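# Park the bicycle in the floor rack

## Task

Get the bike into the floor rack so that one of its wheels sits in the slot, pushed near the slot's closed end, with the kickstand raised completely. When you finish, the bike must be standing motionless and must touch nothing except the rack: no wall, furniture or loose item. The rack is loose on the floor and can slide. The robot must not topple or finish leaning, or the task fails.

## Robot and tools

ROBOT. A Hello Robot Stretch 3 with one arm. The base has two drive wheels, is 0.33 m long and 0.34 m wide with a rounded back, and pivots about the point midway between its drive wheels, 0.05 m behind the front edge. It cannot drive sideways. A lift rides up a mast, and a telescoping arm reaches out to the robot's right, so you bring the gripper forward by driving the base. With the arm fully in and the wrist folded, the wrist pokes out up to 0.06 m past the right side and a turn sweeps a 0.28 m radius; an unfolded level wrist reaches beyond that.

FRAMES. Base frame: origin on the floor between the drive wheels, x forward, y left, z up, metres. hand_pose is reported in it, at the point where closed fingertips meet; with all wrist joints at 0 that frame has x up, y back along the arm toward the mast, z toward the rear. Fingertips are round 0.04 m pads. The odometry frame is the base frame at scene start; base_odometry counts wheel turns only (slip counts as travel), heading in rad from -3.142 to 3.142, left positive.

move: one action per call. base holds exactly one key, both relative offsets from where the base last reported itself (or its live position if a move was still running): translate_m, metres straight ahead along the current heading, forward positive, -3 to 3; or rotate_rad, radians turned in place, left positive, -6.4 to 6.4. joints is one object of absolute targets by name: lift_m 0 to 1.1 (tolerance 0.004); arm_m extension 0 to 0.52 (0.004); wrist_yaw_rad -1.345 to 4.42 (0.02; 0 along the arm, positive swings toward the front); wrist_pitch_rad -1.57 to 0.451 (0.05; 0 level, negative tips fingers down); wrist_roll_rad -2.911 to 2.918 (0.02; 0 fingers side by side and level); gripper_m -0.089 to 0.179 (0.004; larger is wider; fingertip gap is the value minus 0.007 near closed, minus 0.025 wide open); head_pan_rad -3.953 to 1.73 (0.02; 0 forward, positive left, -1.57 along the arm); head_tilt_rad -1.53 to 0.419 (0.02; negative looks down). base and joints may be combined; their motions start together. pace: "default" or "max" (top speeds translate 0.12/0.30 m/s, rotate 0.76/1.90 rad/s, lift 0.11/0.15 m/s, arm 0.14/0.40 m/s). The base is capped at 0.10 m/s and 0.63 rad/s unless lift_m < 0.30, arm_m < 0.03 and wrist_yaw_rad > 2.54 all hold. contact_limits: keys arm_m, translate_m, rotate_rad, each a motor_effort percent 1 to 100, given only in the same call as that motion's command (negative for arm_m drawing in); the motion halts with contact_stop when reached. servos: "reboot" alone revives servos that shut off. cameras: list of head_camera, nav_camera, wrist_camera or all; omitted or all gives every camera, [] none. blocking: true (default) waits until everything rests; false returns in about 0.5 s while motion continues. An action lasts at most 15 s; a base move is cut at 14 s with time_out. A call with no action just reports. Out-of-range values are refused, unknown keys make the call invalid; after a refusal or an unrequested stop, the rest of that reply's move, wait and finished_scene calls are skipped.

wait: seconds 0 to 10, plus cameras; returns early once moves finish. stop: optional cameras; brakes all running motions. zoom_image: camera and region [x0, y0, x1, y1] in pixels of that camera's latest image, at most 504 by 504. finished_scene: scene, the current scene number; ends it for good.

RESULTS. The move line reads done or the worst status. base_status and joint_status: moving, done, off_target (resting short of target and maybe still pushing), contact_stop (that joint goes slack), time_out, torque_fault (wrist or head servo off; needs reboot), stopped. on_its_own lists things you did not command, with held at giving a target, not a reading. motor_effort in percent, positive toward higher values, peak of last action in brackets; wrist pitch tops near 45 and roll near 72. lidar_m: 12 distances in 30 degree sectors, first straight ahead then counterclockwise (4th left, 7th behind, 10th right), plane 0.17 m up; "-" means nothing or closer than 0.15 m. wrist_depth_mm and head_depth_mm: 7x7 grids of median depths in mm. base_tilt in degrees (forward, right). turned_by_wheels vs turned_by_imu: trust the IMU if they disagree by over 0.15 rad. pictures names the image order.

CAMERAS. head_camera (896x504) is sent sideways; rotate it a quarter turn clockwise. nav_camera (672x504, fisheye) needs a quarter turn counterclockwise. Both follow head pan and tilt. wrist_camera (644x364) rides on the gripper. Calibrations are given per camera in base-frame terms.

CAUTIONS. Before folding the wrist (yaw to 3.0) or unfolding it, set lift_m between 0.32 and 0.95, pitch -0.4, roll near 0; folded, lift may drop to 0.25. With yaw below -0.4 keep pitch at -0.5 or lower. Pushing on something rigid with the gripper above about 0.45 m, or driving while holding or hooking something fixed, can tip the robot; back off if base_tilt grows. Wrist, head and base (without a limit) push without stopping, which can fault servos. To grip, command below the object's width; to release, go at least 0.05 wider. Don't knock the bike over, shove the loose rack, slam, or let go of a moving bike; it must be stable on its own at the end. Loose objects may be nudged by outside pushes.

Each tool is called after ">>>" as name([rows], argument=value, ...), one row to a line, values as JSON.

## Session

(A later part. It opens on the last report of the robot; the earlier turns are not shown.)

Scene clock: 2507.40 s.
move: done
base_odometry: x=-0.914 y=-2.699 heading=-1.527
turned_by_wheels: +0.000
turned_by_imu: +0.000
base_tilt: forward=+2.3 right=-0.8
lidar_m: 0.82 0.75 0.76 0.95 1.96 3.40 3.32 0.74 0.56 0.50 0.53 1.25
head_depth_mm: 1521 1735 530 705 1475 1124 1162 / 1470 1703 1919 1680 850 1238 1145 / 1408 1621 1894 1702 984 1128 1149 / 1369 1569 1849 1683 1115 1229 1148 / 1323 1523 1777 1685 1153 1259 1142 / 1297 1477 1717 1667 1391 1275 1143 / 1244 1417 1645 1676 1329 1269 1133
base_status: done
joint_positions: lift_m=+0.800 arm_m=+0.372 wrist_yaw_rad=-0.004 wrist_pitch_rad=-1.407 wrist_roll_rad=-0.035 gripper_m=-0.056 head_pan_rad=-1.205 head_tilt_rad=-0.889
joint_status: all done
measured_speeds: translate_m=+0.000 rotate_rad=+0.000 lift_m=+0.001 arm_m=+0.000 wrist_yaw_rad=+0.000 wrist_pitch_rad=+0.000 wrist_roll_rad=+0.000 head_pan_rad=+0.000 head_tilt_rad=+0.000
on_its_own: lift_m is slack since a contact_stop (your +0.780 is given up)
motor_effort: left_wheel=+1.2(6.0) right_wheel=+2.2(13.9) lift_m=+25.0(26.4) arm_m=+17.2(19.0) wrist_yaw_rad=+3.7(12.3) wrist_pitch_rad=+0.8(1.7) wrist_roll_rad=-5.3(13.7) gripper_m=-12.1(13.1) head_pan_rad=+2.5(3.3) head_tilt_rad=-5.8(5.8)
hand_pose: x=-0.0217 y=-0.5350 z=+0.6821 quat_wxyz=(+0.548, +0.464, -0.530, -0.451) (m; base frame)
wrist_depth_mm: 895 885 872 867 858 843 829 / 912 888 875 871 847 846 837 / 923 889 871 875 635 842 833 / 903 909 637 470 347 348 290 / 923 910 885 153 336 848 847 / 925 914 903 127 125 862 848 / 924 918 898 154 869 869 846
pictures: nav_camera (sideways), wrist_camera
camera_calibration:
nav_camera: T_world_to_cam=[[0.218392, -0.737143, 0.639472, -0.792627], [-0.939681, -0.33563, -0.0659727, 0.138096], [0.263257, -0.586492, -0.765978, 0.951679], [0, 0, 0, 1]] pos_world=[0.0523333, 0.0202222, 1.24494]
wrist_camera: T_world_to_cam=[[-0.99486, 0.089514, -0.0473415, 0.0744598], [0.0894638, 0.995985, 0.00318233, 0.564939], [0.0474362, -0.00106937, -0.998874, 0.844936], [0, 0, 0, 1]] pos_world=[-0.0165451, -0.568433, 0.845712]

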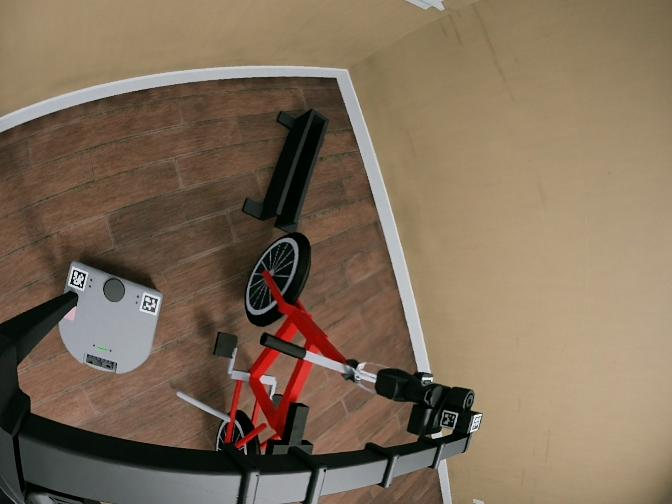

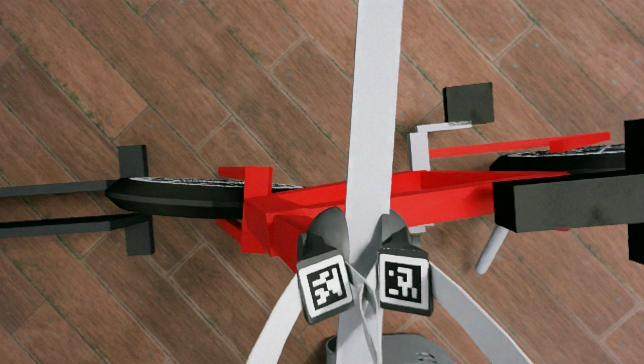

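>>> zoom_image(camera="wrist_camera", region=[0, 120, 300, 280])

Scaled by 1.680.

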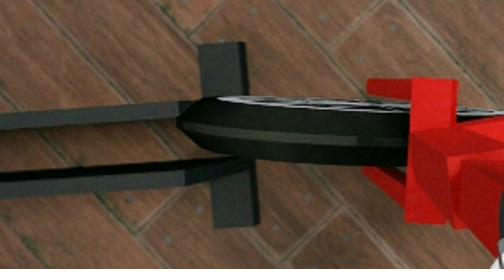

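>>> move(base={"translate_m": -0.08}, joints={"arm_m": 0.368}, cameras=[])

>>> move(joints={"wrist_roll_rad": -0.33}, cameras=["nav_camera","wrist_camera"])

>>> zoom_image(camera="wrist_camera", region=[0, 100, 300, 300])

Scene clock: 2532.67 s.
move: done
base_odometry: x=-0.918 y=-2.619 heading=-1.527
turned_by_wheels: +0.000
turned_by_imu: -0.001
base_tilt: forward=+2.3 right=-0.8
lidar_m: 0.89 0.82 0.82 1.02 2.13 3.35 3.23 0.74 0.56 0.49 0.52 1.36
head_depth_mm: 1572 1807 527 717 1476 1106 1164 / 1522 1762 1968 1663 849 1249 1142 / 1468 1698 1915 1697 973 1147 1149 / 1413 1634 1881 1690 1461 1229 1147 / 1369 1590 1837 1693 1134 1257 1142 / 1329 1523 1761 1682 1420 1276 1139 / 1290 1461 1707 1653 1351 1272 1135
base_status: done
joint_positions: lift_m=+0.801 arm_m=+0.368 wrist_yaw_rad=-0.004 wrist_pitch_rad=-1.412 wrist_roll_rad=-0.035 gripper_m=-0.056 head_pan_rad=-1.205 head_tilt_rad=-0.889
joint_status: all done
measured_speeds: all 0
on_its_own: lift_m is slack since a contact_stop (your +0.780 is given up)
motor_effort: left_wheel=-1.8(5.7) right_wheel=+1.0(10.3) lift_m=+26.0(26.3) arm_m=-17.6(19.7) wrist_yaw_rad=+3.4(5.5) wrist_pitch_rad=+1.9(2.5) wrist_roll_rad=-5.0(5.3) gripper_m=-11.8(13.2) head_pan_rad=+2.7(3.1) head_tilt_rad=-5.7(5.8)
hand_pose: x=-0.0217 y=-0.5298 z=+0.6824 quat_wxyz=(+0.547, +0.466, -0.529, -0.452) (m; base frame)
wrist_depth_mm: 904 872 878 860 858 841 829 / 896 879 887 873 849 835 845 / 915 908 890 866 655 857 842 / 913 911 748 454 352 351 290 / 922 895 667 154 337 854 847 / 916 900 906 129 124 871 854 / 935 890 906 155 869 855 850
pictures: none
No camera images: "cameras" was empty.

Scene clock: 2533.63 s.
move: done
base_odometry: x=-0.918 y=-2.619 heading=-1.527
turned_by_wheels: +0.000
turned_by_imu: +0.000
base_tilt: forward=+2.3 right=-0.8
lidar_m: 0.89 0.81 0.82 1.03 2.12 3.33 3.24 0.74 0.56 0.53 0.53 1.35
head_depth_mm: 1563 1789 525 716 1477 1057 1161 / 1514 1762 1963 1614 847 1040 1142 / 1461 1703 1909 1698 981 1245 1155 / 1413 1635 1886 1685 1456 1231 1145 / 1376 1564 1851 1685 1451 1237 1142 / 1332 1514 1773 1648 1438 1251 1143 / 1292 1472 1704 1649 1351 1271 1136
base_status: not commanded
joint_positions: lift_m=+0.802 arm_m=+0.368 wrist_yaw_rad=-0.004 wrist_pitch_rad=-1.409 wrist_roll_rad=-0.320 gripper_m=-0.056 head_pan_rad=-1.205 head_tilt_rad=-0.889
joint_status: all done
measured_speeds: all 0
on_its_own: lift_m is slack since a contact_stop (your +0.780 is given up)
motor_effort: left_wheel=-1.8(2.0) right_wheel=+1.5(1.6) lift_m=+25.7(26.1) arm_m=-17.2(17.8) wrist_yaw_rad=+2.6(8.1) wrist_pitch_rad=+1.3(2.1) wrist_roll_rad=-3.4(12.5) gripper_m=-12.4(13.0) head_pan_rad=+2.9(3.4) head_tilt_rad=-5.2(6.1)
hand_pose: x=-0.0217 y=-0.5304 z=+0.6842 quat_wxyz=(+0.617, +0.525, -0.446, -0.381) (m; base frame)
wrist_depth_mm: 861 859 873 139 867 871 853 / 874 872 863 142 854 866 863 / 869 887 891 146 865 861 867 / 863 880 435 149 655 885 877 / 890 886 892 151 346 328 301 / 882 888 881 128 125 877 303 / 900 897 887 158 889 894 894
pictures: nav_camera (sideways), wrist_camera
camera_calibration:
nav_camera: T_world_to_cam=[[0.218401, -0.737141, 0.639472, -0.792627], [-0.939677, -0.33564, -0.0659727, 0.138096], [0.263264, -0.586489, -0.765978, 0.951679], [0, 0, 0, 1]] pos_world=[0.052333, 0.0202227, 1.24494]
wrist_camera: T_world_to_cam=[[-0.981525, -0.191326, -0.00171887, -0.105688], [-0.191334, 0.981489, 0.00843515, 0.542978], [0.0000731855, 0.00860819, -0.999963, 0.851925], [0, 0, 0, 1]] pos_world=[0.0000919975, -0.560481, 0.847132]

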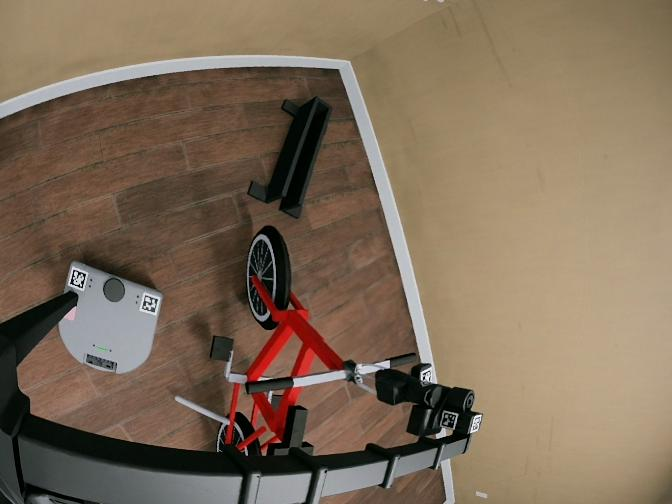

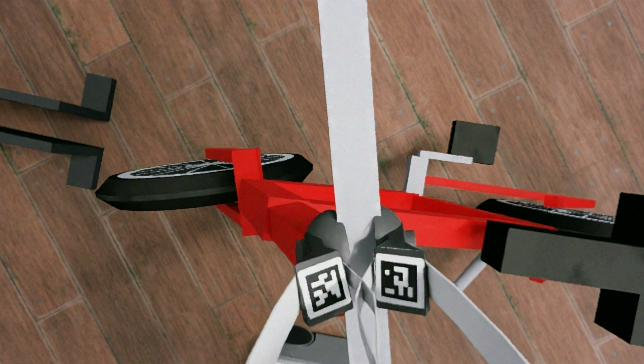

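Scaled by 1.680.

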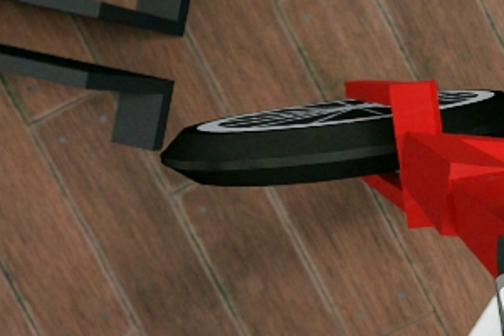

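>>> move(joints={"wrist_roll_rad": 0.18}, cameras=[])

>>> move(base={"translate_m": 0.07}, joints={"arm_m": 0.375}, cameras=["nav_camera","wrist_camera"])

>>> zoom_image(camera="wrist_camera", region=[0, 100, 300, 300])

Scene clock: 2556.80 s.
move: done
base_odometry: x=-0.918 y=-2.619 heading=-1.527
turned_by_wheels: +0.000
turned_by_imu: -0.001
base_tilt: forward=+2.3 right=-0.8
lidar_m: 0.89 0.81 0.82 1.03 2.12 3.35 3.23 0.74 0.56 0.51 0.52 1.35
head_depth_mm: 1575 1808 524 707 1483 1105 1158 / 1512 1757 1973 1674 790 1035 1135 / 1469 1699 1933 1689 979 1256 1135 / 1416 1623 1859 1677 1454 1228 1154 / 1368 1563 1844 1676 1145 1243 1147 / 1318 1522 1767 1678 1444 1274 1140 / 1291 1472 1703 1662 1343 1267 1136
base_status: not commanded
joint_positions: lift_m=+0.803 arm_m=+0.368 wrist_yaw_rad=+0.003 wrist_pitch_rad=-1.421 wrist_roll_rad=+0.168 gripper_m=-0.056 head_pan_rad=-1.205 head_tilt_rad=-0.889
joint_status: all done
measured_speeds: all 0
on_its_own: lift_m is slack since a contact_stop (your +0.780 is given up)
motor_effort: left_wheel=-1.9(2.0) right_wheel=+1.3(2.0) lift_m=+26.3(26.3) arm_m=-14.9(15.6) wrist_yaw_rad=-3.1(4.2) wrist_pitch_rad=+3.7(4.2) wrist_roll_rad=+3.9(9.1) gripper_m=-12.3(13.0) head_pan_rad=+2.6(3.2) head_tilt_rad=-5.1(5.7)
hand_pose: x=-0.0216 y=-0.5274 z=+0.6844 quat_wxyz=(+0.490, +0.422, -0.578, -0.498) (m; base frame)
wrist_depth_mm: 909 891 888 866 847 831 809 / 919 899 896 864 845 836 825 / 926 907 889 151 847 593 284 / 951 914 909 152 342 345 822 / 953 915 504 153 648 860 830 / 964 934 924 128 126 860 849 / 953 941 931 900 158 867 852
pictures: none
No camera images: "cameras" was empty.

Scene clock: 2558.60 s.
move: done
base_odometry: x=-0.915 y=-2.689 heading=-1.527
turned_by_wheels: +0.000
turned_by_imu: +0.000
base_tilt: forward=+2.3 right=-0.9
lidar_m: 0.82 0.76 0.77 0.96 1.98 3.38 3.29 0.74 0.56 0.51 0.52 1.26
head_depth_mm: 1516 1750 535 737 1469 1099 1159 / 1469 1722 1924 1675 801 1033 1139 / 1413 1656 1895 1695 982 1252 1138 / 1371 1590 1836 1685 1462 1224 1153 / 1332 1523 1778 1665 1138 1237 1142 / 1294 1478 1717 1674 1425 1268 1143 / 1251 1425 1665 1663 1335 1271 1136
base_status: done
joint_positions: lift_m=+0.803 arm_m=+0.375 wrist_yaw_rad=+0.003 wrist_pitch_rad=-1.422 wrist_roll_rad=+0.168 gripper_m=-0.056 head_pan_rad=-1.205 head_tilt_rad=-0.889
joint_status: all done
measured_speeds: all 0
on_its_own: lift_m is slack since a contact_stop (your +0.780 is given up)
motor_effort: left_wheel=+2.6(5.9) right_wheel=+3.9(14.1) lift_m=+26.1(26.4) arm_m=+20.0(21.9) wrist_yaw_rad=-3.4(3.9) wrist_pitch_rad=+3.8(5.3) wrist_roll_rad=+3.9(4.1) gripper_m=-13.2(13.2) head_pan_rad=+2.4(3.1) head_tilt_rad=-4.3(6.0)
hand_pose: x=-0.0216 y=-0.5341 z=+0.6844 quat_wxyz=(+0.490, +0.422, -0.578, -0.498) (m; base frame)
wrist_depth_mm: 902 894 896 855 842 848 810 / 923 904 867 859 855 832 826 / 914 904 899 151 861 568 284 / 951 918 895 153 345 347 827 / 959 930 521 154 634 844 830 / 944 935 923 128 126 845 836 / 978 950 919 891 158 857 850
pictures: nav_camera (sideways), wrist_camera
camera_calibration:
nav_camera: T_world_to_cam=[[0.218401, -0.73714, 0.639473, -0.792627], [-0.939677, -0.33564, -0.0659727, 0.138096], [0.263264, -0.586489, -0.765978, 0.951679], [0, 0, 0, 1]] pos_world=[0.052333, 0.0202227, 1.24494]
wrist_camera: T_world_to_cam=[[-0.957265, 0.279217, -0.0753737, 0.195905], [0.278217, 0.960227, 0.0236697, 0.534942], [0.0789848, 0.00168795, -0.996874, 0.848026], [0, 0, 0, 1]] pos_world=[-0.0282776, -0.569797, 0.84748]

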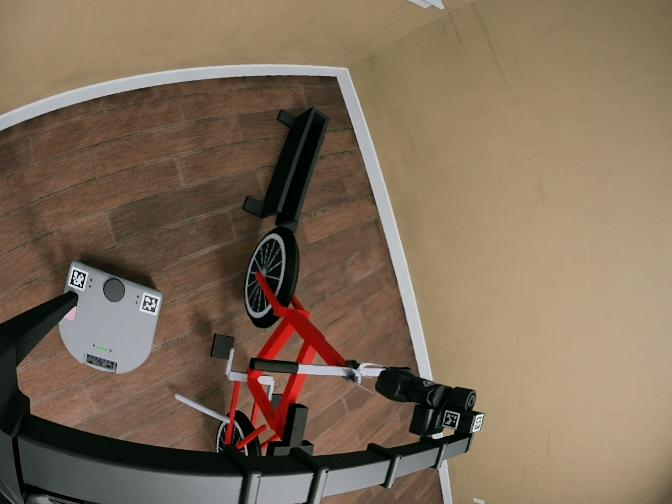

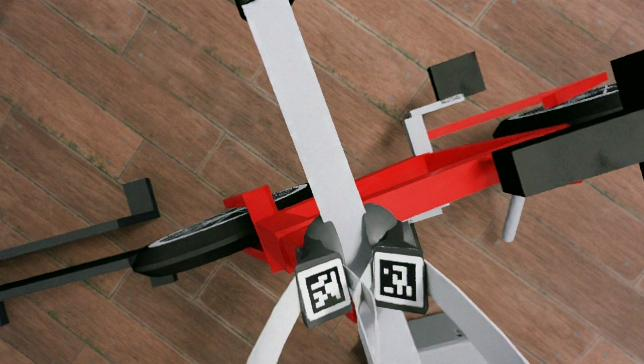

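Scaled by 1.680.

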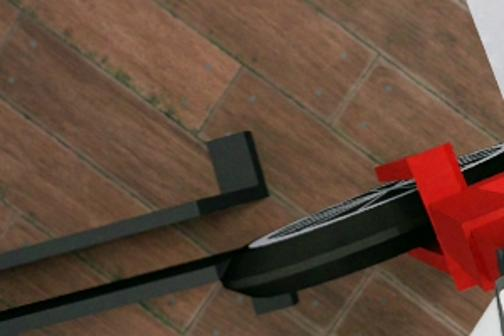

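>>> move(base={"translate_m": -0.06}, joints={"arm_m": 0.370}, cameras=[])

>>> move(base={"translate_m": 0.03}, joints={"wrist_roll_rad": 0.35}, cameras=["wrist_camera"])

>>> zoom_image(camera="wrist_camera", region=[0, 100, 300, 300])

Scene clock: 2571.07 s.
move: done
base_odometry: x=-0.918 y=-2.629 heading=-1.527
turned_by_wheels: +0.000
turned_by_imu: -0.001
base_tilt: forward=+2.3 right=-0.8
lidar_m: 0.88 0.81 0.81 1.02 2.10 3.36 3.24 0.74 0.56 0.51 0.52 1.34
head_depth_mm: 1553 1800 527 718 1483 1098 1162 / 1502 1752 1967 1666 804 1035 1135 / 1450 1686 1917 1694 975 1246 1151 / 1411 1623 1864 1694 1467 1222 1148 / 1362 1577 1829 1684 1143 1240 1143 / 1326 1508 1765 1655 1444 1274 1142 / 1291 1459 1692 1650 1357 1271 1130
base_status: done
joint_positions: lift_m=+0.803 arm_m=+0.370 wrist_yaw_rad=+0.003 wrist_pitch_rad=-1.421 wrist_roll_rad=+0.169 gripper_m=-0.056 head_pan_rad=-1.205 head_tilt_rad=-0.889
joint_status: all done
measured_speeds: all 0
on_its_own: lift_m is slack since a contact_stop (your +0.780 is given up)
motor_effort: left_wheel=-2.0(5.2) right_wheel=-2.2(11.0) lift_m=+26.2(26.4) arm_m=-14.7(19.9) wrist_yaw_rad=-2.5(3.6) wrist_pitch_rad=+3.8(4.3) wrist_roll_rad=+3.7(3.9) gripper_m=-12.0(13.0) head_pan_rad=+2.2(3.3) head_tilt_rad=-5.0(6.0)
hand_pose: x=-0.0216 y=-0.5293 z=+0.6844 quat_wxyz=(+0.490, +0.422, -0.578, -0.498) (m; base frame)
wrist_depth_mm: 920 895 885 851 842 824 814 / 912 892 879 848 840 820 818 / 926 910 909 151 860 596 283 / 938 916 901 152 343 346 831 / 940 918 507 154 332 853 843 / 957 935 899 129 124 864 842 / 934 937 909 904 157 850 851
pictures: none
No camera images: "cameras" was empty.

Scene clock: 2572.37 s.
move: done
base_odometry: x=-0.916 y=-2.659 heading=-1.527
turned_by_wheels: +0.000
turned_by_imu: +0.000
base_tilt: forward=+2.3 right=-0.8
lidar_m: 0.85 0.78 0.79 0.99 2.04 3.37 3.29 0.74 0.56 0.49 0.52 1.30
head_depth_mm: 1542 1767 528 723 1484 1100 1163 / 1482 1739 1964 1672 851 1250 1143 / 1441 1662 1913 1699 968 1150 1150 / 1392 1594 1858 1687 1449 1222 1147 / 1346 1534 1812 1678 1142 1261 1143 / 1312 1492 1744 1671 1425 1277 1135 / 1268 1443 1674 1665 1327 1274 1137
base_status: done
joint_positions: lift_m=+0.803 arm_m=+0.370 wrist_yaw_rad=+0.003 wrist_pitch_rad=-1.421 wrist_roll_rad=+0.343 gripper_m=-0.056 head_pan_rad=-1.205 head_tilt_rad=-0.889
joint_status: all done
measured_speeds: all 0
on_its_own: lift_m is slack since a contact_stop (your +0.780 is given up)
motor_effort: left_wheel=+2.8(7.8) right_wheel=+3.1(15.1) lift_m=+25.9(26.5) arm_m=-10.5(14.7) wrist_yaw_rad=-1.6(4.3) wrist_pitch_rad=+3.6(4.3) wrist_roll_rad=+2.3(8.9) gripper_m=-12.0(13.0) head_pan_rad=+2.4(3.4) head_tilt_rad=-6.2(6.2)
hand_pose: x=-0.0216 y=-0.5292 z=+0.6845 quat_wxyz=(+0.438, +0.377, -0.619, -0.533) (m; base frame)
wrist_depth_mm: 918 906 876 833 831 811 541 / 923 922 878 156 839 819 277 / 937 914 900 156 640 304 282 / 942 921 909 156 338 835 833 / 956 944 593 156 156 845 817 / 981 946 911 127 124 846 837 / 979 950 932 127 156 - 842
pictures: wrist_camera
camera_calibration:
wrist_camera: T_world_to_cam=[[-0.892664, 0.439573, -0.0996309, 0.297419], [0.438654, 0.898081, 0.0321283, 0.495092], [0.103599, -0.0150237, -0.994506, 0.838184], [0, 0, 0, 1]] pos_world=[-0.0385144, -0.562778, 0.847305]

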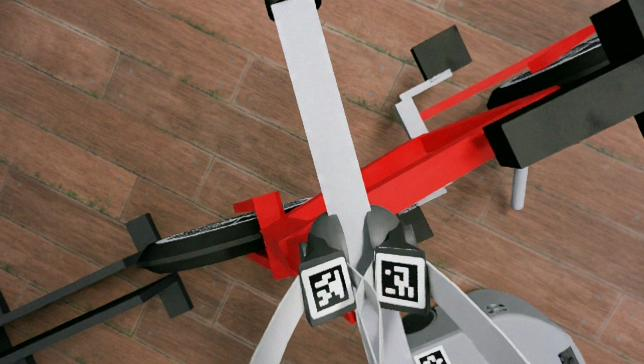

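Scaled by 1.680.

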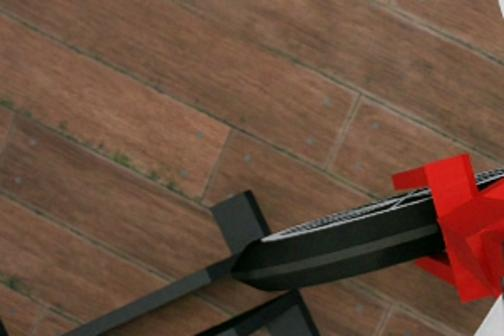

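>>> move(base={"translate_m": 0.01}, joints={"wrist_roll_rad": 0.08}, cameras=["wrist_camera"])

>>> zoom_image(camera="wrist_camera", region=[0, 100, 300, 300])

Scene clock: 2583.60 s.
move: done
base_odometry: x=-0.916 y=-2.669 heading=-1.527
turned_by_wheels: +0.000
turned_by_imu: -0.001
base_tilt: forward=+2.3 right=-0.8
lidar_m: 0.84 0.77 0.78 0.98 2.02 3.37 3.26 0.73 0.56 0.49 0.52 1.29
head_depth_mm: 1533 1767 526 716 1476 1102 1162 / 1488 1735 1963 1670 851 1245 1135 / 1428 1663 1925 1703 976 1100 1151 / 1385 1589 1854 1686 1460 1218 1150 / 1347 1544 1789 1674 1129 1253 1139 / 1291 1491 1728 1668 1399 1275 1141 / 1265 1429 1675 1670 1330 1278 1135
base_status: done
joint_positions: lift_m=+0.803 arm_m=+0.370 wrist_yaw_rad=+0.000 wrist_pitch_rad=-1.421 wrist_roll_rad=+0.091 gripper_m=-0.056 head_pan_rad=-1.205 head_tilt_rad=-0.889
joint_status: all done
measured_speeds: all 0
on_its_own: lift_m is slack since a contact_stop (your +0.780 is given up)
motor_effort: left_wheel=+4.2(5.6) right_wheel=+0.0(12.2) lift_m=+26.3(26.4) arm_m=+1.3(1.6) wrist_yaw_rad=+0.4(3.0) wrist_pitch_rad=+3.5(4.6) wrist_roll_rad=-3.7(4.8) gripper_m=-12.0(12.7) head_pan_rad=+2.8(3.3) head_tilt_rad=-4.5(5.6)
hand_pose: x=-0.0216 y=-0.5294 z=+0.6845 quat_wxyz=(+0.511, +0.440, -0.559, -0.482) (m; base frame)
wrist_depth_mm: 907 890 876 153 830 830 813 / 921 895 872 153 856 839 822 / 929 894 904 154 860 632 297 / 924 893 875 155 348 309 289 / 934 922 564 155 333 861 848 / 947 928 917 128 126 861 848 / 941 935 916 157 157 865 859
pictures: wrist_camera
camera_calibration:
wrist_camera: T_world_to_cam=[[-0.975804, 0.2089, -0.0645621, 0.149526], [0.208039, 0.977919, 0.0198514, 0.540892], [0.0672834, 0.00593965, -0.997716, 0.850707], [0, 0, 0, 1]] pos_world=[-0.0238566, -0.565237, 0.84768]

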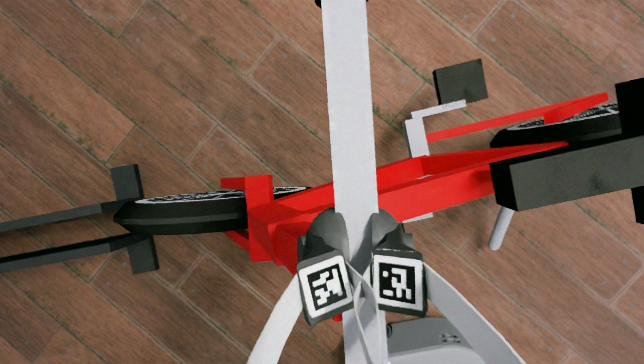

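Scaled by 1.680.

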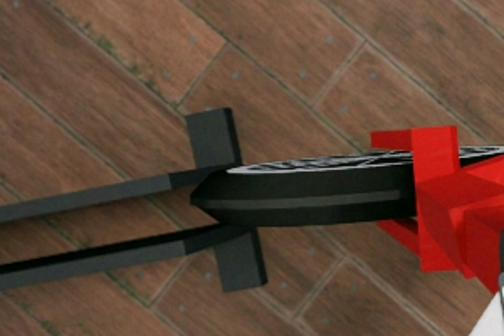

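>>> move(base={"translate_m": 0.01}, joints={"wrist_roll_rad": -0.04}, cameras=["wrist_camera"])

>>> zoom_image(camera="wrist_camera", region=[0, 100, 300, 300])

Scene clock: 2591.37 s.
move: done
base_odometry: x=-0.915 y=-2.679 heading=-1.527
turned_by_wheels: +0.000
turned_by_imu: -0.001
base_tilt: forward=+2.3 right=-0.8
lidar_m: 0.84 0.77 0.77 0.96 2.00 3.39 3.28 0.74 0.56 0.50 0.52 1.28
head_depth_mm: 1531 1744 528 717 1483 1096 1159 / 1467 1726 1960 1678 805 1253 1148 / 1430 1654 1898 1700 983 1111 1153 / 1377 1594 1872 1685 1458 1229 1148 / 1339 1536 1794 1670 1135 1260 1145 / 1302 1481 1735 1667 1400 1273 1143 / 1254 1434 1658 1667 1339 1271 1141
base_status: done
joint_positions: lift_m=+0.803 arm_m=+0.370 wrist_yaw_rad=-0.003 wrist_pitch_rad=-1.421 wrist_roll_rad=-0.026 gripper_m=-0.056 head_pan_rad=-1.205 head_tilt_rad=-0.889
joint_status: all done
measured_speeds: translate_m=+0.000 rotate_rad=-0.001 lift_m=+0.000 arm_m=+0.000 wrist_yaw_rad=+0.000 wrist_pitch_rad=+0.000 wrist_roll_rad=+0.000 head_pan_rad=+0.000 head_tilt_rad=+0.000
on_its_own: lift_m is slack since a contact_stop (your +0.780 is given up)
motor_effort: left_wheel=+4.1(5.6) right_wheel=-0.5(11.9) lift_m=+26.1(26.4) arm_m=+14.1(14.1) wrist_yaw_rad=+2.2(2.9) wrist_pitch_rad=+3.6(4.2) wrist_roll_rad=-4.9(6.5) gripper_m=-11.8(13.1) head_pan_rad=+2.8(3.3) head_tilt_rad=-4.8(6.1)
hand_pose: x=-0.0217 y=-0.5294 z=+0.6845 quat_wxyz=(+0.542, +0.466, -0.529, -0.456) (m; base frame)
wrist_depth_mm: 899 895 874 853 853 834 829 / 893 890 872 868 866 836 830 / 894 889 889 873 855 842 845 / 931 902 676 356 363 355 292 / 944 911 898 154 339 864 857 / 930 914 920 128 127 861 873 / 929 918 904 158 884 869 850
pictures: wrist_camera
camera_calibration:
wrist_camera: T_world_to_cam=[[-0.994093, 0.0975813, -0.0475166, 0.0785181], [0.0968564, 0.995147, 0.0173318, 0.549352], [0.0489773, 0.0126271, -0.99872, 0.854542], [0, 0, 0, 1]] pos_world=[-0.0170071, -0.565139, 0.847658]

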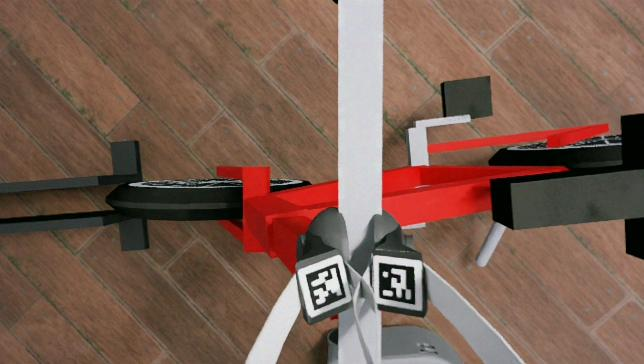

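Scaled by 1.680.

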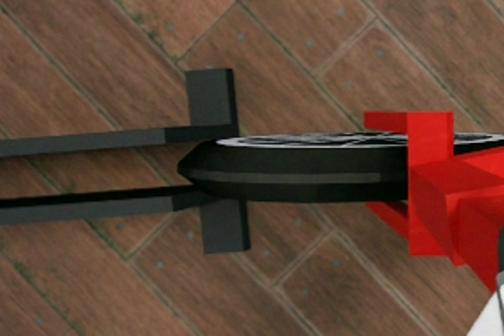

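>>> move(base={"translate_m": 0.05}, joints={"arm_m": 0.371, "wrist_roll_rad": -0.06}, cameras=["wrist_camera"])

>>> zoom_image(camera="wrist_camera", region=[0, 100, 300, 300])

Scene clock: 2601.43 s.
move: done
base_odometry: x=-0.913 y=-2.729 heading=-1.527
turned_by_wheels: +0.000
turned_by_imu: -0.001
base_tilt: forward=+2.4 right=-0.8
lidar_m: 0.79 0.73 0.73 0.92 1.90 3.42 3.33 0.73 0.56 0.50 0.53 1.21
head_depth_mm: 1497 1714 529 714 1480 1079 1161 / 1447 1685 1928 1669 852 1256 1148 / 1389 1621 1874 1694 978 1115 1152 / 1344 1570 1836 1689 1095 1224 1147 / 1310 1506 1753 1689 1155 1260 1145 / 1267 1451 1683 1663 1377 1276 1143 / 1226 1400 1629 1671 1346 1269 1134
base_status: done
joint_positions: lift_m=+0.803 arm_m=+0.371 wrist_yaw_rad=-0.003 wrist_pitch_rad=-1.419 wrist_roll_rad=-0.045 gripper_m=-0.056 head_pan_rad=-1.205 head_tilt_rad=-0.889
joint_status: all done
measured_speeds: all 0
on_its_own: lift_m is slack since a contact_stop (your +0.780 is given up)
motor_effort: left_wheel=+1.4(5.8) right_wheel=+5.5(15.0) lift_m=+25.9(26.5) arm_m=+12.6(21.4) wrist_yaw_rad=+2.8(4.0) wrist_pitch_rad=+3.6(4.1) wrist_roll_rad=-5.2(7.4) gripper_m=-11.7(13.3) head_pan_rad=+2.1(3.5) head_tilt_rad=-5.0(5.7)
hand_pose: x=-0.0217 y=-0.5308 z=+0.6846 quat_wxyz=(+0.548, +0.470, -0.525, -0.451) (m; base frame)
wrist_depth_mm: 900 887 881 865 854 841 827 / 903 902 882 872 862 840 837 / 899 910 897 873 847 850 829 / 914 903 561 345 544 353 292 / 931 905 891 154 339 852 337 / 920 912 906 128 126 871 868 / 943 921 894 158 866 870 876
pictures: wrist_camera
camera_calibration:
wrist_camera: T_world_to_cam=[[-0.995874, 0.0789166, -0.0448048, 0.0668554], [0.0782987, 0.996811, 0.0153842, 0.552626], [0.045876, 0.0118125, -0.998877, 0.854194], [0, 0, 0, 1]] pos_world=[-0.0158774, -0.56623, 0.847729]

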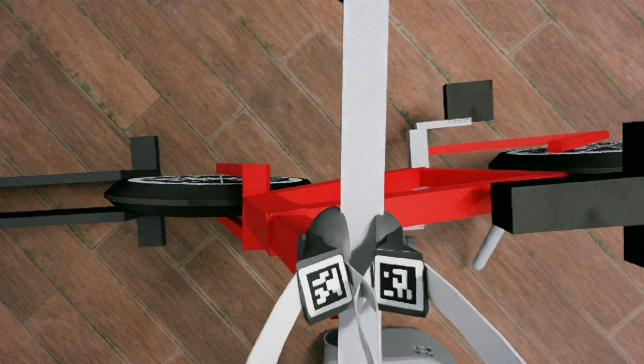

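Scaled by 1.680.

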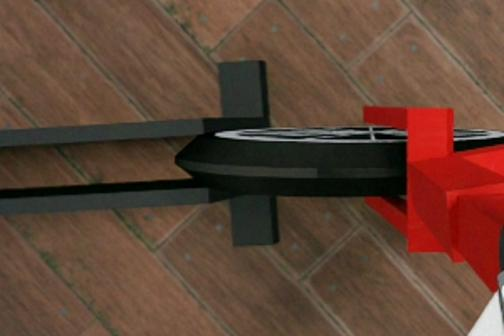

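>>> move(base={"translate_m": 0.06}, joints={"arm_m": 0.373, "wrist_roll_rad": -0.07}, cameras=["wrist_camera"])

>>> zoom_image(camera="wrist_camera", region=[0, 100, 300, 300])

Scene clock: 2606.77 s.
move: done
base_odometry: x=-0.911 y=-2.789 heading=-1.527
turned_by_wheels: +0.000
turned_by_imu: -0.001
base_tilt: forward=+2.3 right=-0.8
lidar_m: 0.74 0.68 0.69 0.86 1.77 3.44 3.37 0.73 0.56 0.51 0.53 1.13
head_depth_mm: 1449 1680 532 736 1487 1097 1153 / 1405 1628 1892 1670 852 1066 1141 / 1348 1578 1860 1702 990 1220 1155 / 1310 1508 1793 1686 1433 1224 1147 / 1276 1458 1692 1677 1147 1259 1144 / 1234 1409 1644 1686 1348 1266 1136 / 1199 1365 1588 1657 1332 1270 1132
base_status: done
joint_positions: lift_m=+0.803 arm_m=+0.373 wrist_yaw_rad=-0.003 wrist_pitch_rad=-1.418 wrist_roll_rad=-0.058 gripper_m=-0.056 head_pan_rad=-1.205 head_tilt_rad=-0.889
joint_status: all done
measured_speeds: all 0
on_its_own: lift_m is slack since a contact_stop (your +0.780 is given up)
motor_effort: left_wheel=+3.2(5.2) right_wheel=+3.8(15.6) lift_m=+26.3(26.6) arm_m=+11.0(21.6) wrist_yaw_rad=+2.3(3.6) wrist_pitch_rad=+3.0(4.5) wrist_roll_rad=-4.2(8.2) gripper_m=-11.7(12.7) head_pan_rad=+3.0(3.1) head_tilt_rad=-5.4(5.8)
hand_pose: x=-0.0217 y=-0.5332 z=+0.6846 quat_wxyz=(+0.551, +0.473, -0.521, -0.448) (m; base frame)
wrist_depth_mm: 889 873 871 856 844 833 833 / 922 899 873 874 853 843 839 / 894 894 886 870 875 867 833 / 929 906 659 331 569 356 293 / 906 902 892 154 340 767 298 / 910 921 899 128 126 865 853 / 912 900 899 158 868 870 859
pictures: wrist_camera
camera_calibration:
wrist_camera: T_world_to_cam=[[-0.996881, 0.0662014, -0.0429706, 0.0589889], [0.0656641, 0.997746, 0.0137986, 0.556308], [0.0437873, 0.0109339, -0.998981, 0.853853], [0, 0, 0, 1]] pos_world=[-0.0151125, -0.568295, 0.847842]

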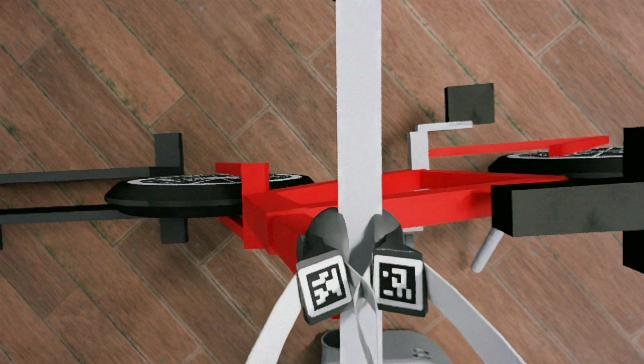

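Scaled by 1.680.

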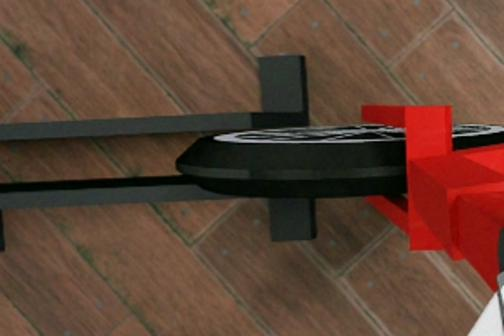

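>>> move(base={"translate_m": 0.05}, joints={"arm_m": 0.375, "wrist_roll_rad": -0.03}, cameras=["wrist_camera","nav_camera"])

>>> zoom_image(camera="wrist_camera", region=[0, 100, 300, 300])

Scene clock: 2614.13 s.
move: done
base_odometry: x=-0.908 y=-2.839 heading=-1.527
turned_by_wheels: +0.000
turned_by_imu: -0.001
base_tilt: forward=+2.3 right=-0.8
lidar_m: 0.70 0.64 0.65 0.81 1.67 3.47 3.43 0.73 0.56 0.51 0.54 1.07
head_depth_mm: 1415 1640 536 728 1484 1101 1165 / 1374 1594 1875 1669 850 1055 1142 / 1330 1531 1815 1702 985 1232 1152 / 1280 1474 1733 1682 1435 1240 1149 / 1234 1437 1668 1683 1150 1261 1142 / 1209 1375 1592 1666 1340 1258 1135 / 1173 1338 1547 1653 1333 1275 1140
base_status: done
joint_positions: lift_m=+0.803 arm_m=+0.375 wrist_yaw_rad=-0.003 wrist_pitch_rad=-1.418 wrist_roll_rad=-0.029 gripper_m=-0.056 head_pan_rad=-1.205 head_tilt_rad=-0.889
joint_status: all done
measured_speeds: all 0
on_its_own: lift_m is slack since a contact_stop (your +0.780 is given up)
motor_effort: left_wheel=+1.6(5.7) right_wheel=+5.7(15.0) lift_m=+26.5(26.7) arm_m=+12.4(22.1) wrist_yaw_rad=+2.5(3.6) wrist_pitch_rad=+3.6(3.9) wrist_roll_rad=-0.6(2.9) gripper_m=-11.8(13.0) head_pan_rad=+2.9(3.2) head_tilt_rad=-4.7(6.0)
hand_pose: x=-0.0217 y=-0.5351 z=+0.6846 quat_wxyz=(+0.544, +0.466, -0.529, -0.455) (m; base frame)
wrist_depth_mm: 883 874 877 149 849 835 828 / 902 885 875 150 844 844 828 / 889 896 888 882 860 842 842 / 922 907 563 337 544 336 292 / 907 905 903 154 339 860 859 / 925 921 889 127 126 864 851 / 935 915 918 158 870 879 871
pictures: nav_camera (sideways), wrist_camera
camera_calibration:
nav_camera: T_world_to_cam=[[0.218411, -0.737142, 0.639467, -0.79262], [-0.939674, -0.33565, -0.0659725, 0.138095], [0.263268, -0.586481, -0.765983, 0.951685], [0, 0, 0, 1]] pos_world=[0.0523327, 0.0202236, 1.24494]
wrist_camera: T_world_to_cam=[[-0.994367, 0.0948393, -0.0473266, 0.077472], [0.0942499, 0.995442, 0.0145399, 0.557068], [0.0484898, 0.00999745, -0.998774, 0.853329], [0, 0, 0, 1]] pos_world=[-0.0168458, -0.570408, 0.847849]

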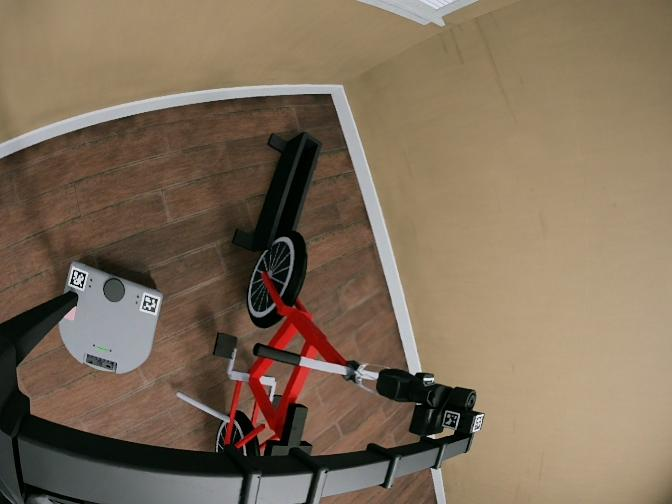

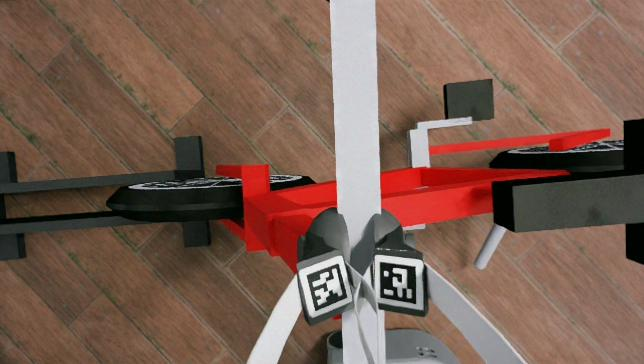

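Scaled by 1.680.

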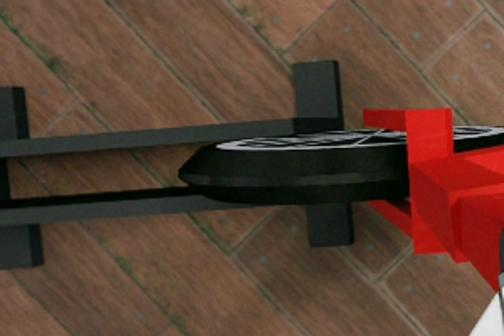

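>>> move(base={"translate_m": 0.1}, joints={"arm_m": 0.379}, cameras=["wrist_camera"])

>>> zoom_image(camera="wrist_camera", region=[0, 100, 300, 300])

Scene clock: 2639.13 s.
move: done
base_odometry: x=-0.904 y=-2.939 heading=-1.527
turned_by_wheels: +0.000
turned_by_imu: -0.001
base_tilt: forward=+2.3 right=-0.8
lidar_m: 0.61 0.56 0.57 0.71 1.46 3.55 3.50 0.73 0.56 0.52 0.54 0.93
head_depth_mm: 1351 1549 543 1601 1482 1121 1155 / 1311 1518 1811 1651 851 1065 1141 / 1265 1470 1744 1694 984 1229 1154 / 1223 1401 1671 1697 1438 1240 1151 / 1188 1360 1589 1678 1139 1239 1148 / 1147 1309 1532 1665 1347 1276 1137 / 1111 1262 1464 1619 1328 1265 1137
base_status: done
joint_positions: lift_m=+0.803 arm_m=+0.379 wrist_yaw_rad=-0.003 wrist_pitch_rad=-1.418 wrist_roll_rad=-0.029 gripper_m=-0.056 head_pan_rad=-1.205 head_tilt_rad=-0.889
joint_status: all done
measured_speeds: all 0
on_its_own: lift_m is slack since a contact_stop (your +0.780 is given up)
motor_effort: left_wheel=+2.5(5.9) right_wheel=+1.5(14.1) lift_m=+26.4(26.4) arm_m=+16.4(21.3) wrist_yaw_rad=+3.0(3.7) wrist_pitch_rad=+3.4(5.0) wrist_roll_rad=-0.7(0.8) gripper_m=-11.5(12.9) head_pan_rad=+2.5(3.3) head_tilt_rad=-5.6(6.2)
hand_pose: x=-0.0217 y=-0.5392 z=+0.6847 quat_wxyz=(+0.544, +0.466, -0.529, -0.455) (m; base frame)
wrist_depth_mm: 892 886 886 148 838 840 833 / 902 884 866 150 856 842 830 / 906 890 898 152 868 842 845 / 908 917 629 154 551 354 291 / 924 925 887 154 339 861 324 / 935 918 894 128 126 869 859 / 934 909 917 900 874 876 860
pictures: wrist_camera
camera_calibration:
wrist_camera: T_world_to_cam=[[-0.994391, 0.0945779, -0.0473519, 0.0777382], [0.0939992, 0.995469, 0.014307, 0.56127], [0.0484904, 0.00977567, -0.998776, 0.853295], [0, 0, 0, 1]] pos_world=[-0.0168334, -0.574421, 0.847901]

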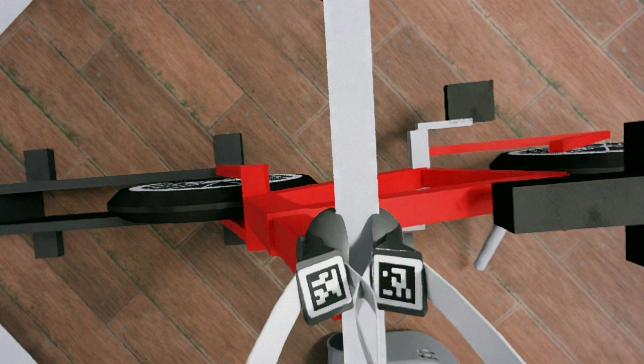

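Scaled by 1.680.

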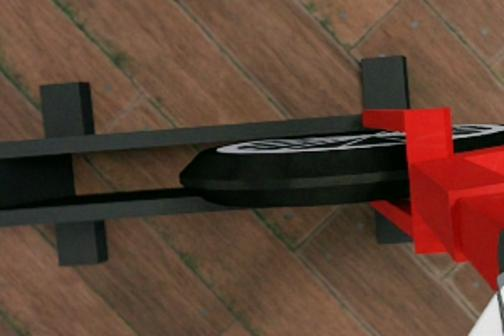

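>>> move(base={"translate_m": 0.12}, joints={"arm_m": 0.383}, cameras=["wrist_camera", "nav_camera"])

>>> zoom_image(camera="wrist_camera", region=[0, 100, 300, 300])

Scene clock: 2650.43 s.
move: done
base_odometry: x=-0.899 y=-3.059 heading=-1.527
turned_by_wheels: +0.000
turned_by_imu: -0.001
base_tilt: forward=+2.3 right=-0.8
lidar_m: 0.51 0.47 0.47 0.59 1.22 3.62 3.61 0.74 0.56 0.53 0.55 0.78
head_depth_mm: 1271 1474 545 1598 1477 1122 1161 / 1220 1426 1686 1667 823 1058 1156 / 1188 1387 1635 1705 991 1253 1152 / 1147 1322 1565 1697 1101 1225 1145 / 1115 1278 1505 1647 1148 1237 1136 / 1079 1235 1438 1631 1331 1277 1138 / 1051 1192 1386 1597 1335 1267 1134
base_status: done
joint_positions: lift_m=+0.803 arm_m=+0.383 wrist_yaw_rad=-0.003 wrist_pitch_rad=-1.419 wrist_roll_rad=-0.029 gripper_m=-0.056 head_pan_rad=-1.205 head_tilt_rad=-0.889
joint_status: all done
measured_speeds: all 0
on_its_own: lift_m is slack since a contact_stop (your +0.780 is given up)
motor_effort: left_wheel=+2.6(5.4) right_wheel=+2.4(16.1) lift_m=+26.2(26.4) arm_m=+16.1(21.9) wrist_yaw_rad=+2.7(3.5) wrist_pitch_rad=+3.2(4.2) wrist_roll_rad=-0.6(0.8) gripper_m=-11.9(13.1) head_pan_rad=+3.0(3.2) head_tilt_rad=-4.9(6.1)
hand_pose: x=-0.0217 y=-0.5429 z=+0.6848 quat_wxyz=(+0.544, +0.466, -0.529, -0.455) (m; base frame)
wrist_depth_mm: 894 894 870 147 845 839 828 / 910 887 887 149 853 838 825 / 903 897 875 151 858 847 841 / 913 884 576 153 545 356 292 / 912 894 899 154 336 851 320 / 913 918 907 128 126 883 858 / 929 915 912 895 880 868 873
pictures: nav_camera (sideways), wrist_camera
camera_calibration:
nav_camera: T_world_to_cam=[[0.218411, -0.737142, 0.639467, -0.79262], [-0.939674, -0.33565, -0.0659725, 0.138095], [0.263268, -0.586481, -0.765983, 0.951685], [0, 0, 0, 1]] pos_world=[0.0523327, 0.0202236, 1.24494]
wrist_camera: T_world_to_cam=[[-0.994391, 0.0946149, -0.0472746, 0.0780684], [0.0939966, 0.995457, 0.0151397, 0.564459], [0.0484923, 0.0106111, -0.998767, 0.853874], [0, 0, 0, 1]] pos_world=[-0.0168331, -0.578342, 0.847967]

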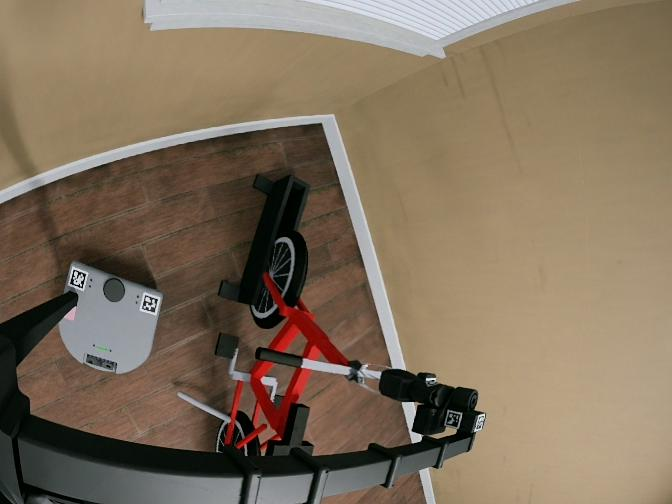

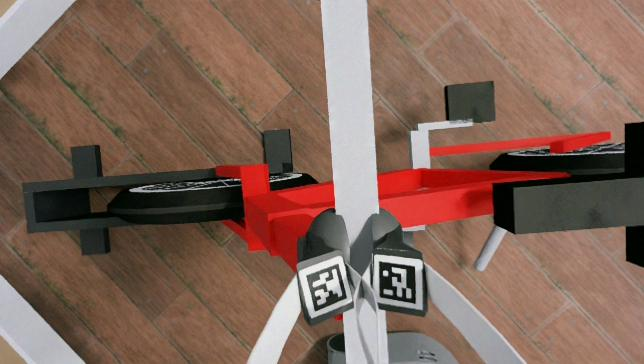

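Scaled by 1.680.

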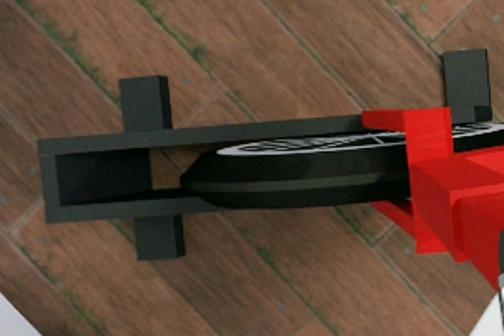

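>>> move(base={"translate_m": 0.10}, joints={"arm_m": 0.386}, cameras=["wrist_camera"])

>>> zoom_image(camera="wrist_camera", region=[0, 100, 300, 300])

Scene clock: 2656.40 s.
move: done
base_odometry: x=-0.895 y=-3.158 heading=-1.527
turned_by_wheels: +0.000
turned_by_imu: -0.001
base_tilt: forward=+2.3 right=-0.8
lidar_m: 0.42 0.39 0.39 0.49 1.01 3.70 3.71 0.74 0.56 0.53 0.55 0.64
head_depth_mm: 1201 1381 550 1607 1481 1135 1152 / 1165 1357 1600 1673 857 1064 1159 / 1123 1305 1543 1697 990 1191 1155 / 1090 1257 1474 1650 1088 1217 1143 / 1056 1213 1411 1615 1161 1243 1146 / 1023 1174 1361 1578 1305 1267 1145 / 995 1127 1312 1534 1421 1266 1139
base_status: done
joint_positions: lift_m=+0.803 arm_m=+0.386 wrist_yaw_rad=-0.003 wrist_pitch_rad=-1.419 wrist_roll_rad=-0.029 gripper_m=-0.056 head_pan_rad=-1.205 head_tilt_rad=-0.889
joint_status: all done
measured_speeds: all 0
on_its_own: lift_m is slack since a contact_stop (your +0.780 is given up)
motor_effort: left_wheel=+1.9(5.7) right_wheel=+2.5(15.8) lift_m=+26.1(26.5) arm_m=+16.6(22.0) wrist_yaw_rad=+1.8(3.5) wrist_pitch_rad=+3.4(4.1) wrist_roll_rad=-0.6(0.8) gripper_m=-11.5(12.9) head_pan_rad=+2.3(3.3) head_tilt_rad=-4.8(6.1)
hand_pose: x=-0.0217 y=-0.5459 z=+0.6848 quat_wxyz=(+0.544, +0.466, -0.529, -0.455) (m; base frame)
wrist_depth_mm: - 885 871 147 856 831 828 / 907 899 870 149 855 849 831 / 916 890 882 151 868 847 839 / 908 891 559 153 568 354 294 / 923 897 911 154 338 856 322 / 932 917 906 128 127 866 857 / - 915 908 902 888 876 860
pictures: wrist_camera
camera_calibration:
wrist_camera: T_world_to_cam=[[-0.994393, 0.0945945, -0.0472623, 0.0783316], [0.0939697, 0.995458, 0.015277, 0.567314], [0.0484927, 0.0107501, -0.998766, 0.854021], [0, 0, 0, 1]] pos_world=[-0.0168317, -0.581328, 0.848002]

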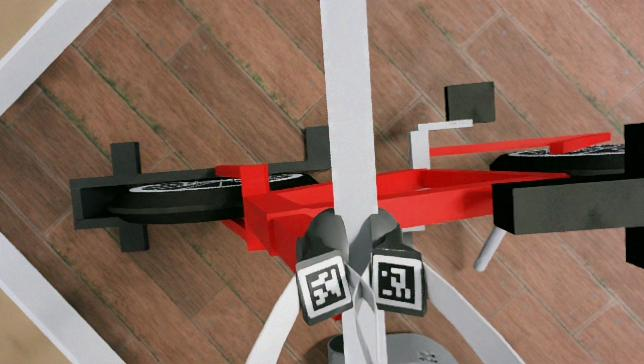

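Scaled by 1.680.

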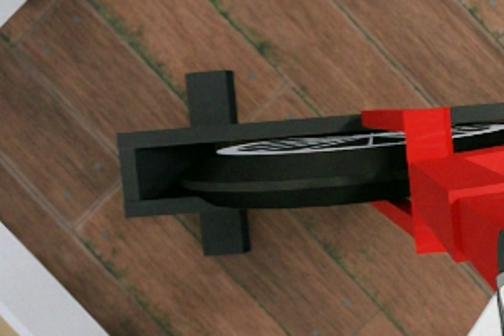

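>>> move(base={"translate_m": 0.06}, joints={"arm_m": 0.388}, cameras=["wrist_camera", "nav_camera"])

>>> zoom_image(camera="wrist_camera", region=[0, 100, 300, 300])

>>> zoom_image(camera="nav_camera", region=[170, 180, 400, 450])

Scene clock: 2663.00 s.
move: done
base_odometry: x=-0.892 y=-3.218 heading=-1.528
turned_by_wheels: +0.000
turned_by_imu: -0.001
base_tilt: forward=+2.3 right=-0.8
lidar_m: 0.37 0.34 0.34 0.43 0.90 3.73 3.73 0.74 0.56 0.53 0.55 0.56
head_depth_mm: 1164 1344 553 1611 1477 1140 1160 / 1118 1302 1550 1665 839 1075 1161 / 1085 1257 1484 1667 995 1170 1152 / 1057 1212 1428 1633 1087 1224 1149 / 1022 1171 1379 1588 1149 1239 1147 / 993 1127 1318 1552 1300 1276 1145 / 961 1091 1265 1502 1436 1278 1132
base_status: done
joint_positions: lift_m=+0.803 arm_m=+0.388 wrist_yaw_rad=-0.003 wrist_pitch_rad=-1.419 wrist_roll_rad=-0.029 gripper_m=-0.056 head_pan_rad=-1.205 head_tilt_rad=-0.889
joint_status: all done
measured_speeds: all 0
on_its_own: lift_m is slack since a contact_stop (your +0.780 is given up)
motor_effort: left_wheel=+1.6(5.0) right_wheel=+6.4(15.0) lift_m=+26.2(26.6) arm_m=+16.1(21.8) wrist_yaw_rad=+3.0(3.3) wrist_pitch_rad=+3.0(4.2) wrist_roll_rad=-0.6(0.8) gripper_m=-12.7(12.9) head_pan_rad=+2.5(3.1) head_tilt_rad=-5.3(5.9)
hand_pose: x=-0.0217 y=-0.5479 z=+0.6848 quat_wxyz=(+0.544, +0.466, -0.529, -0.455) (m; base frame)
wrist_depth_mm: - 882 880 147 848 861 820 / 904 881 881 149 850 845 845 / 919 911 891 152 854 837 846 / 914 891 470 152 573 354 292 / 917 914 900 153 337 855 321 / 928 918 915 128 126 876 845 / - 911 908 158 876 872 877
pictures: nav_camera (sideways), wrist_camera
camera_calibration:
nav_camera: T_world_to_cam=[[0.218411, -0.737142, 0.639467, -0.79262], [-0.939673, -0.335651, -0.0659725, 0.138095], [0.263269, -0.586481, -0.765983, 0.951685], [0, 0, 0, 1]] pos_world=[0.0523326, 0.0202236, 1.24494]
wrist_camera: T_world_to_cam=[[-0.994393, 0.0945881, -0.0472737, 0.0785286], [0.0939693, 0.99546, 0.0151515, 0.569426], [0.0484922, 0.0106243, -0.998767, 0.853982], [0, 0, 0, 1]] pos_world=[-0.0168317, -0.583341, 0.848013]

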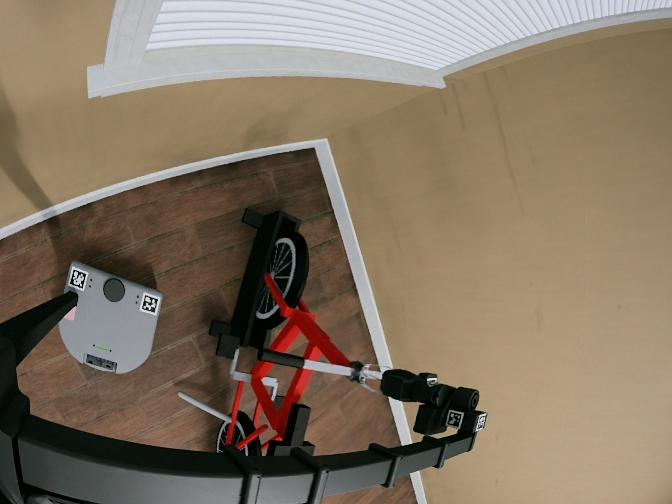

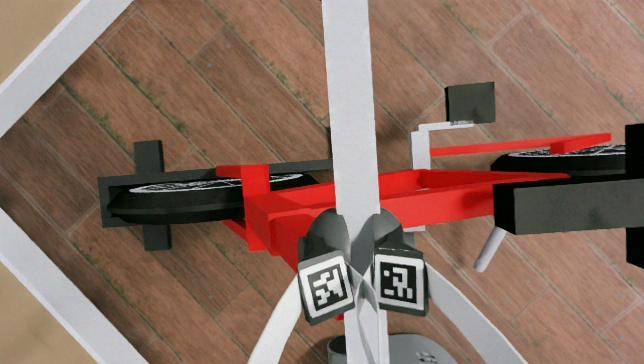

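Scaled by 1.680.

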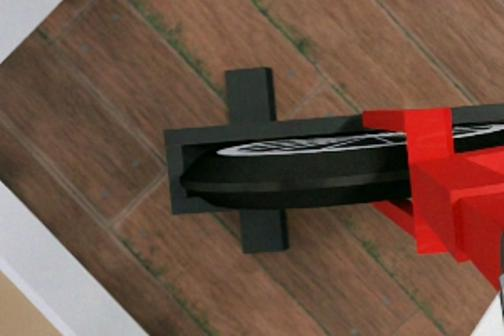

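Scaled by 1.867 from the camera's 672x504 image, which has a finer 792x594 frame.

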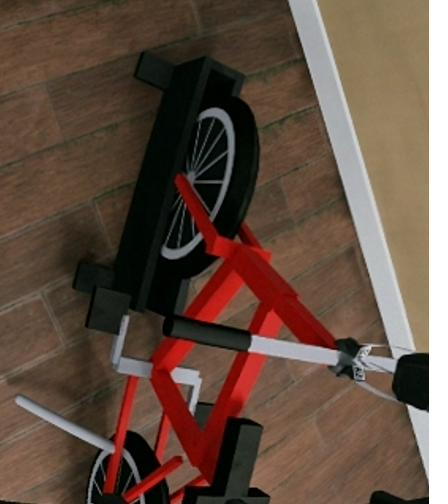

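>>> move(base={"translate_m": 0.012}, cameras=[])

>>> move(joints={"arm_m": 0.30, "lift_m": 0.79}, contact_limits={"arm_m": -40}, cameras=["wrist_camera", "nav_camera"])

Scene clock: 2676.03 s.
move: done
base_odometry: x=-0.892 y=-3.230 heading=-1.528
turned_by_wheels: +0.000
turned_by_imu: -0.001
base_tilt: forward=+2.3 right=-0.8
lidar_m: 0.36 0.33 0.33 0.42 0.87 3.70 3.75 0.74 0.56 0.53 0.55 0.55
head_depth_mm: 1151 1331 553 1605 1466 1140 1159 / 1115 1298 1544 1658 839 1065 1157 / 1079 1244 1488 1644 993 1168 1157 / 1042 1208 1418 1628 1087 1226 1152 / 1013 1167 1360 1593 1149 1248 1144 / 983 1122 1303 1560 1368 1269 1137 / 955 1083 1260 1489 1449 1266 1132
base_status: done
joint_positions: lift_m=+0.803 arm_m=+0.388 wrist_yaw_rad=-0.002 wrist_pitch_rad=-1.419 wrist_roll_rad=-0.029 gripper_m=-0.056 head_pan_rad=-1.205 head_tilt_rad=-0.889
joint_status: not commanded
measured_speeds: translate_m=+0.000 rotate_rad=-0.002 lift_m=+0.000 arm_m=+0.000 wrist_yaw_rad=+0.000 wrist_pitch_rad=+0.000 wrist_roll_rad=+0.000 head_pan_rad=+0.000 head_tilt_rad=+0.000
on_its_own: lift_m is slack since a contact_stop (your +0.780 is given up)
motor_effort: left_wheel=+4.0(6.2) right_wheel=-1.9(14.5) lift_m=+26.2(26.5) arm_m=+5.3(8.0) wrist_yaw_rad=+1.7(3.2) wrist_pitch_rad=+3.2(3.8) wrist_roll_rad=-0.7(0.8) gripper_m=-12.2(13.3) head_pan_rad=+2.3(3.3) head_tilt_rad=-4.7(5.7)
hand_pose: x=-0.0217 y=-0.5479 z=+0.6848 quat_wxyz=(+0.544, +0.467, -0.529, -0.455) (m; base frame)
wrist_depth_mm: - 875 875 147 837 845 842 / 909 890 881 149 861 836 837 / 907 893 887 151 847 843 845 / 924 909 558 153 570 355 293 / 901 918 894 154 338 859 320 / 934 922 904 128 126 873 850 / - 919 924 893 880 866 860
pictures: none
No camera images: "cameras" was empty.

"contact_limits": arm_m = -40.0 is out of range 1 to 100


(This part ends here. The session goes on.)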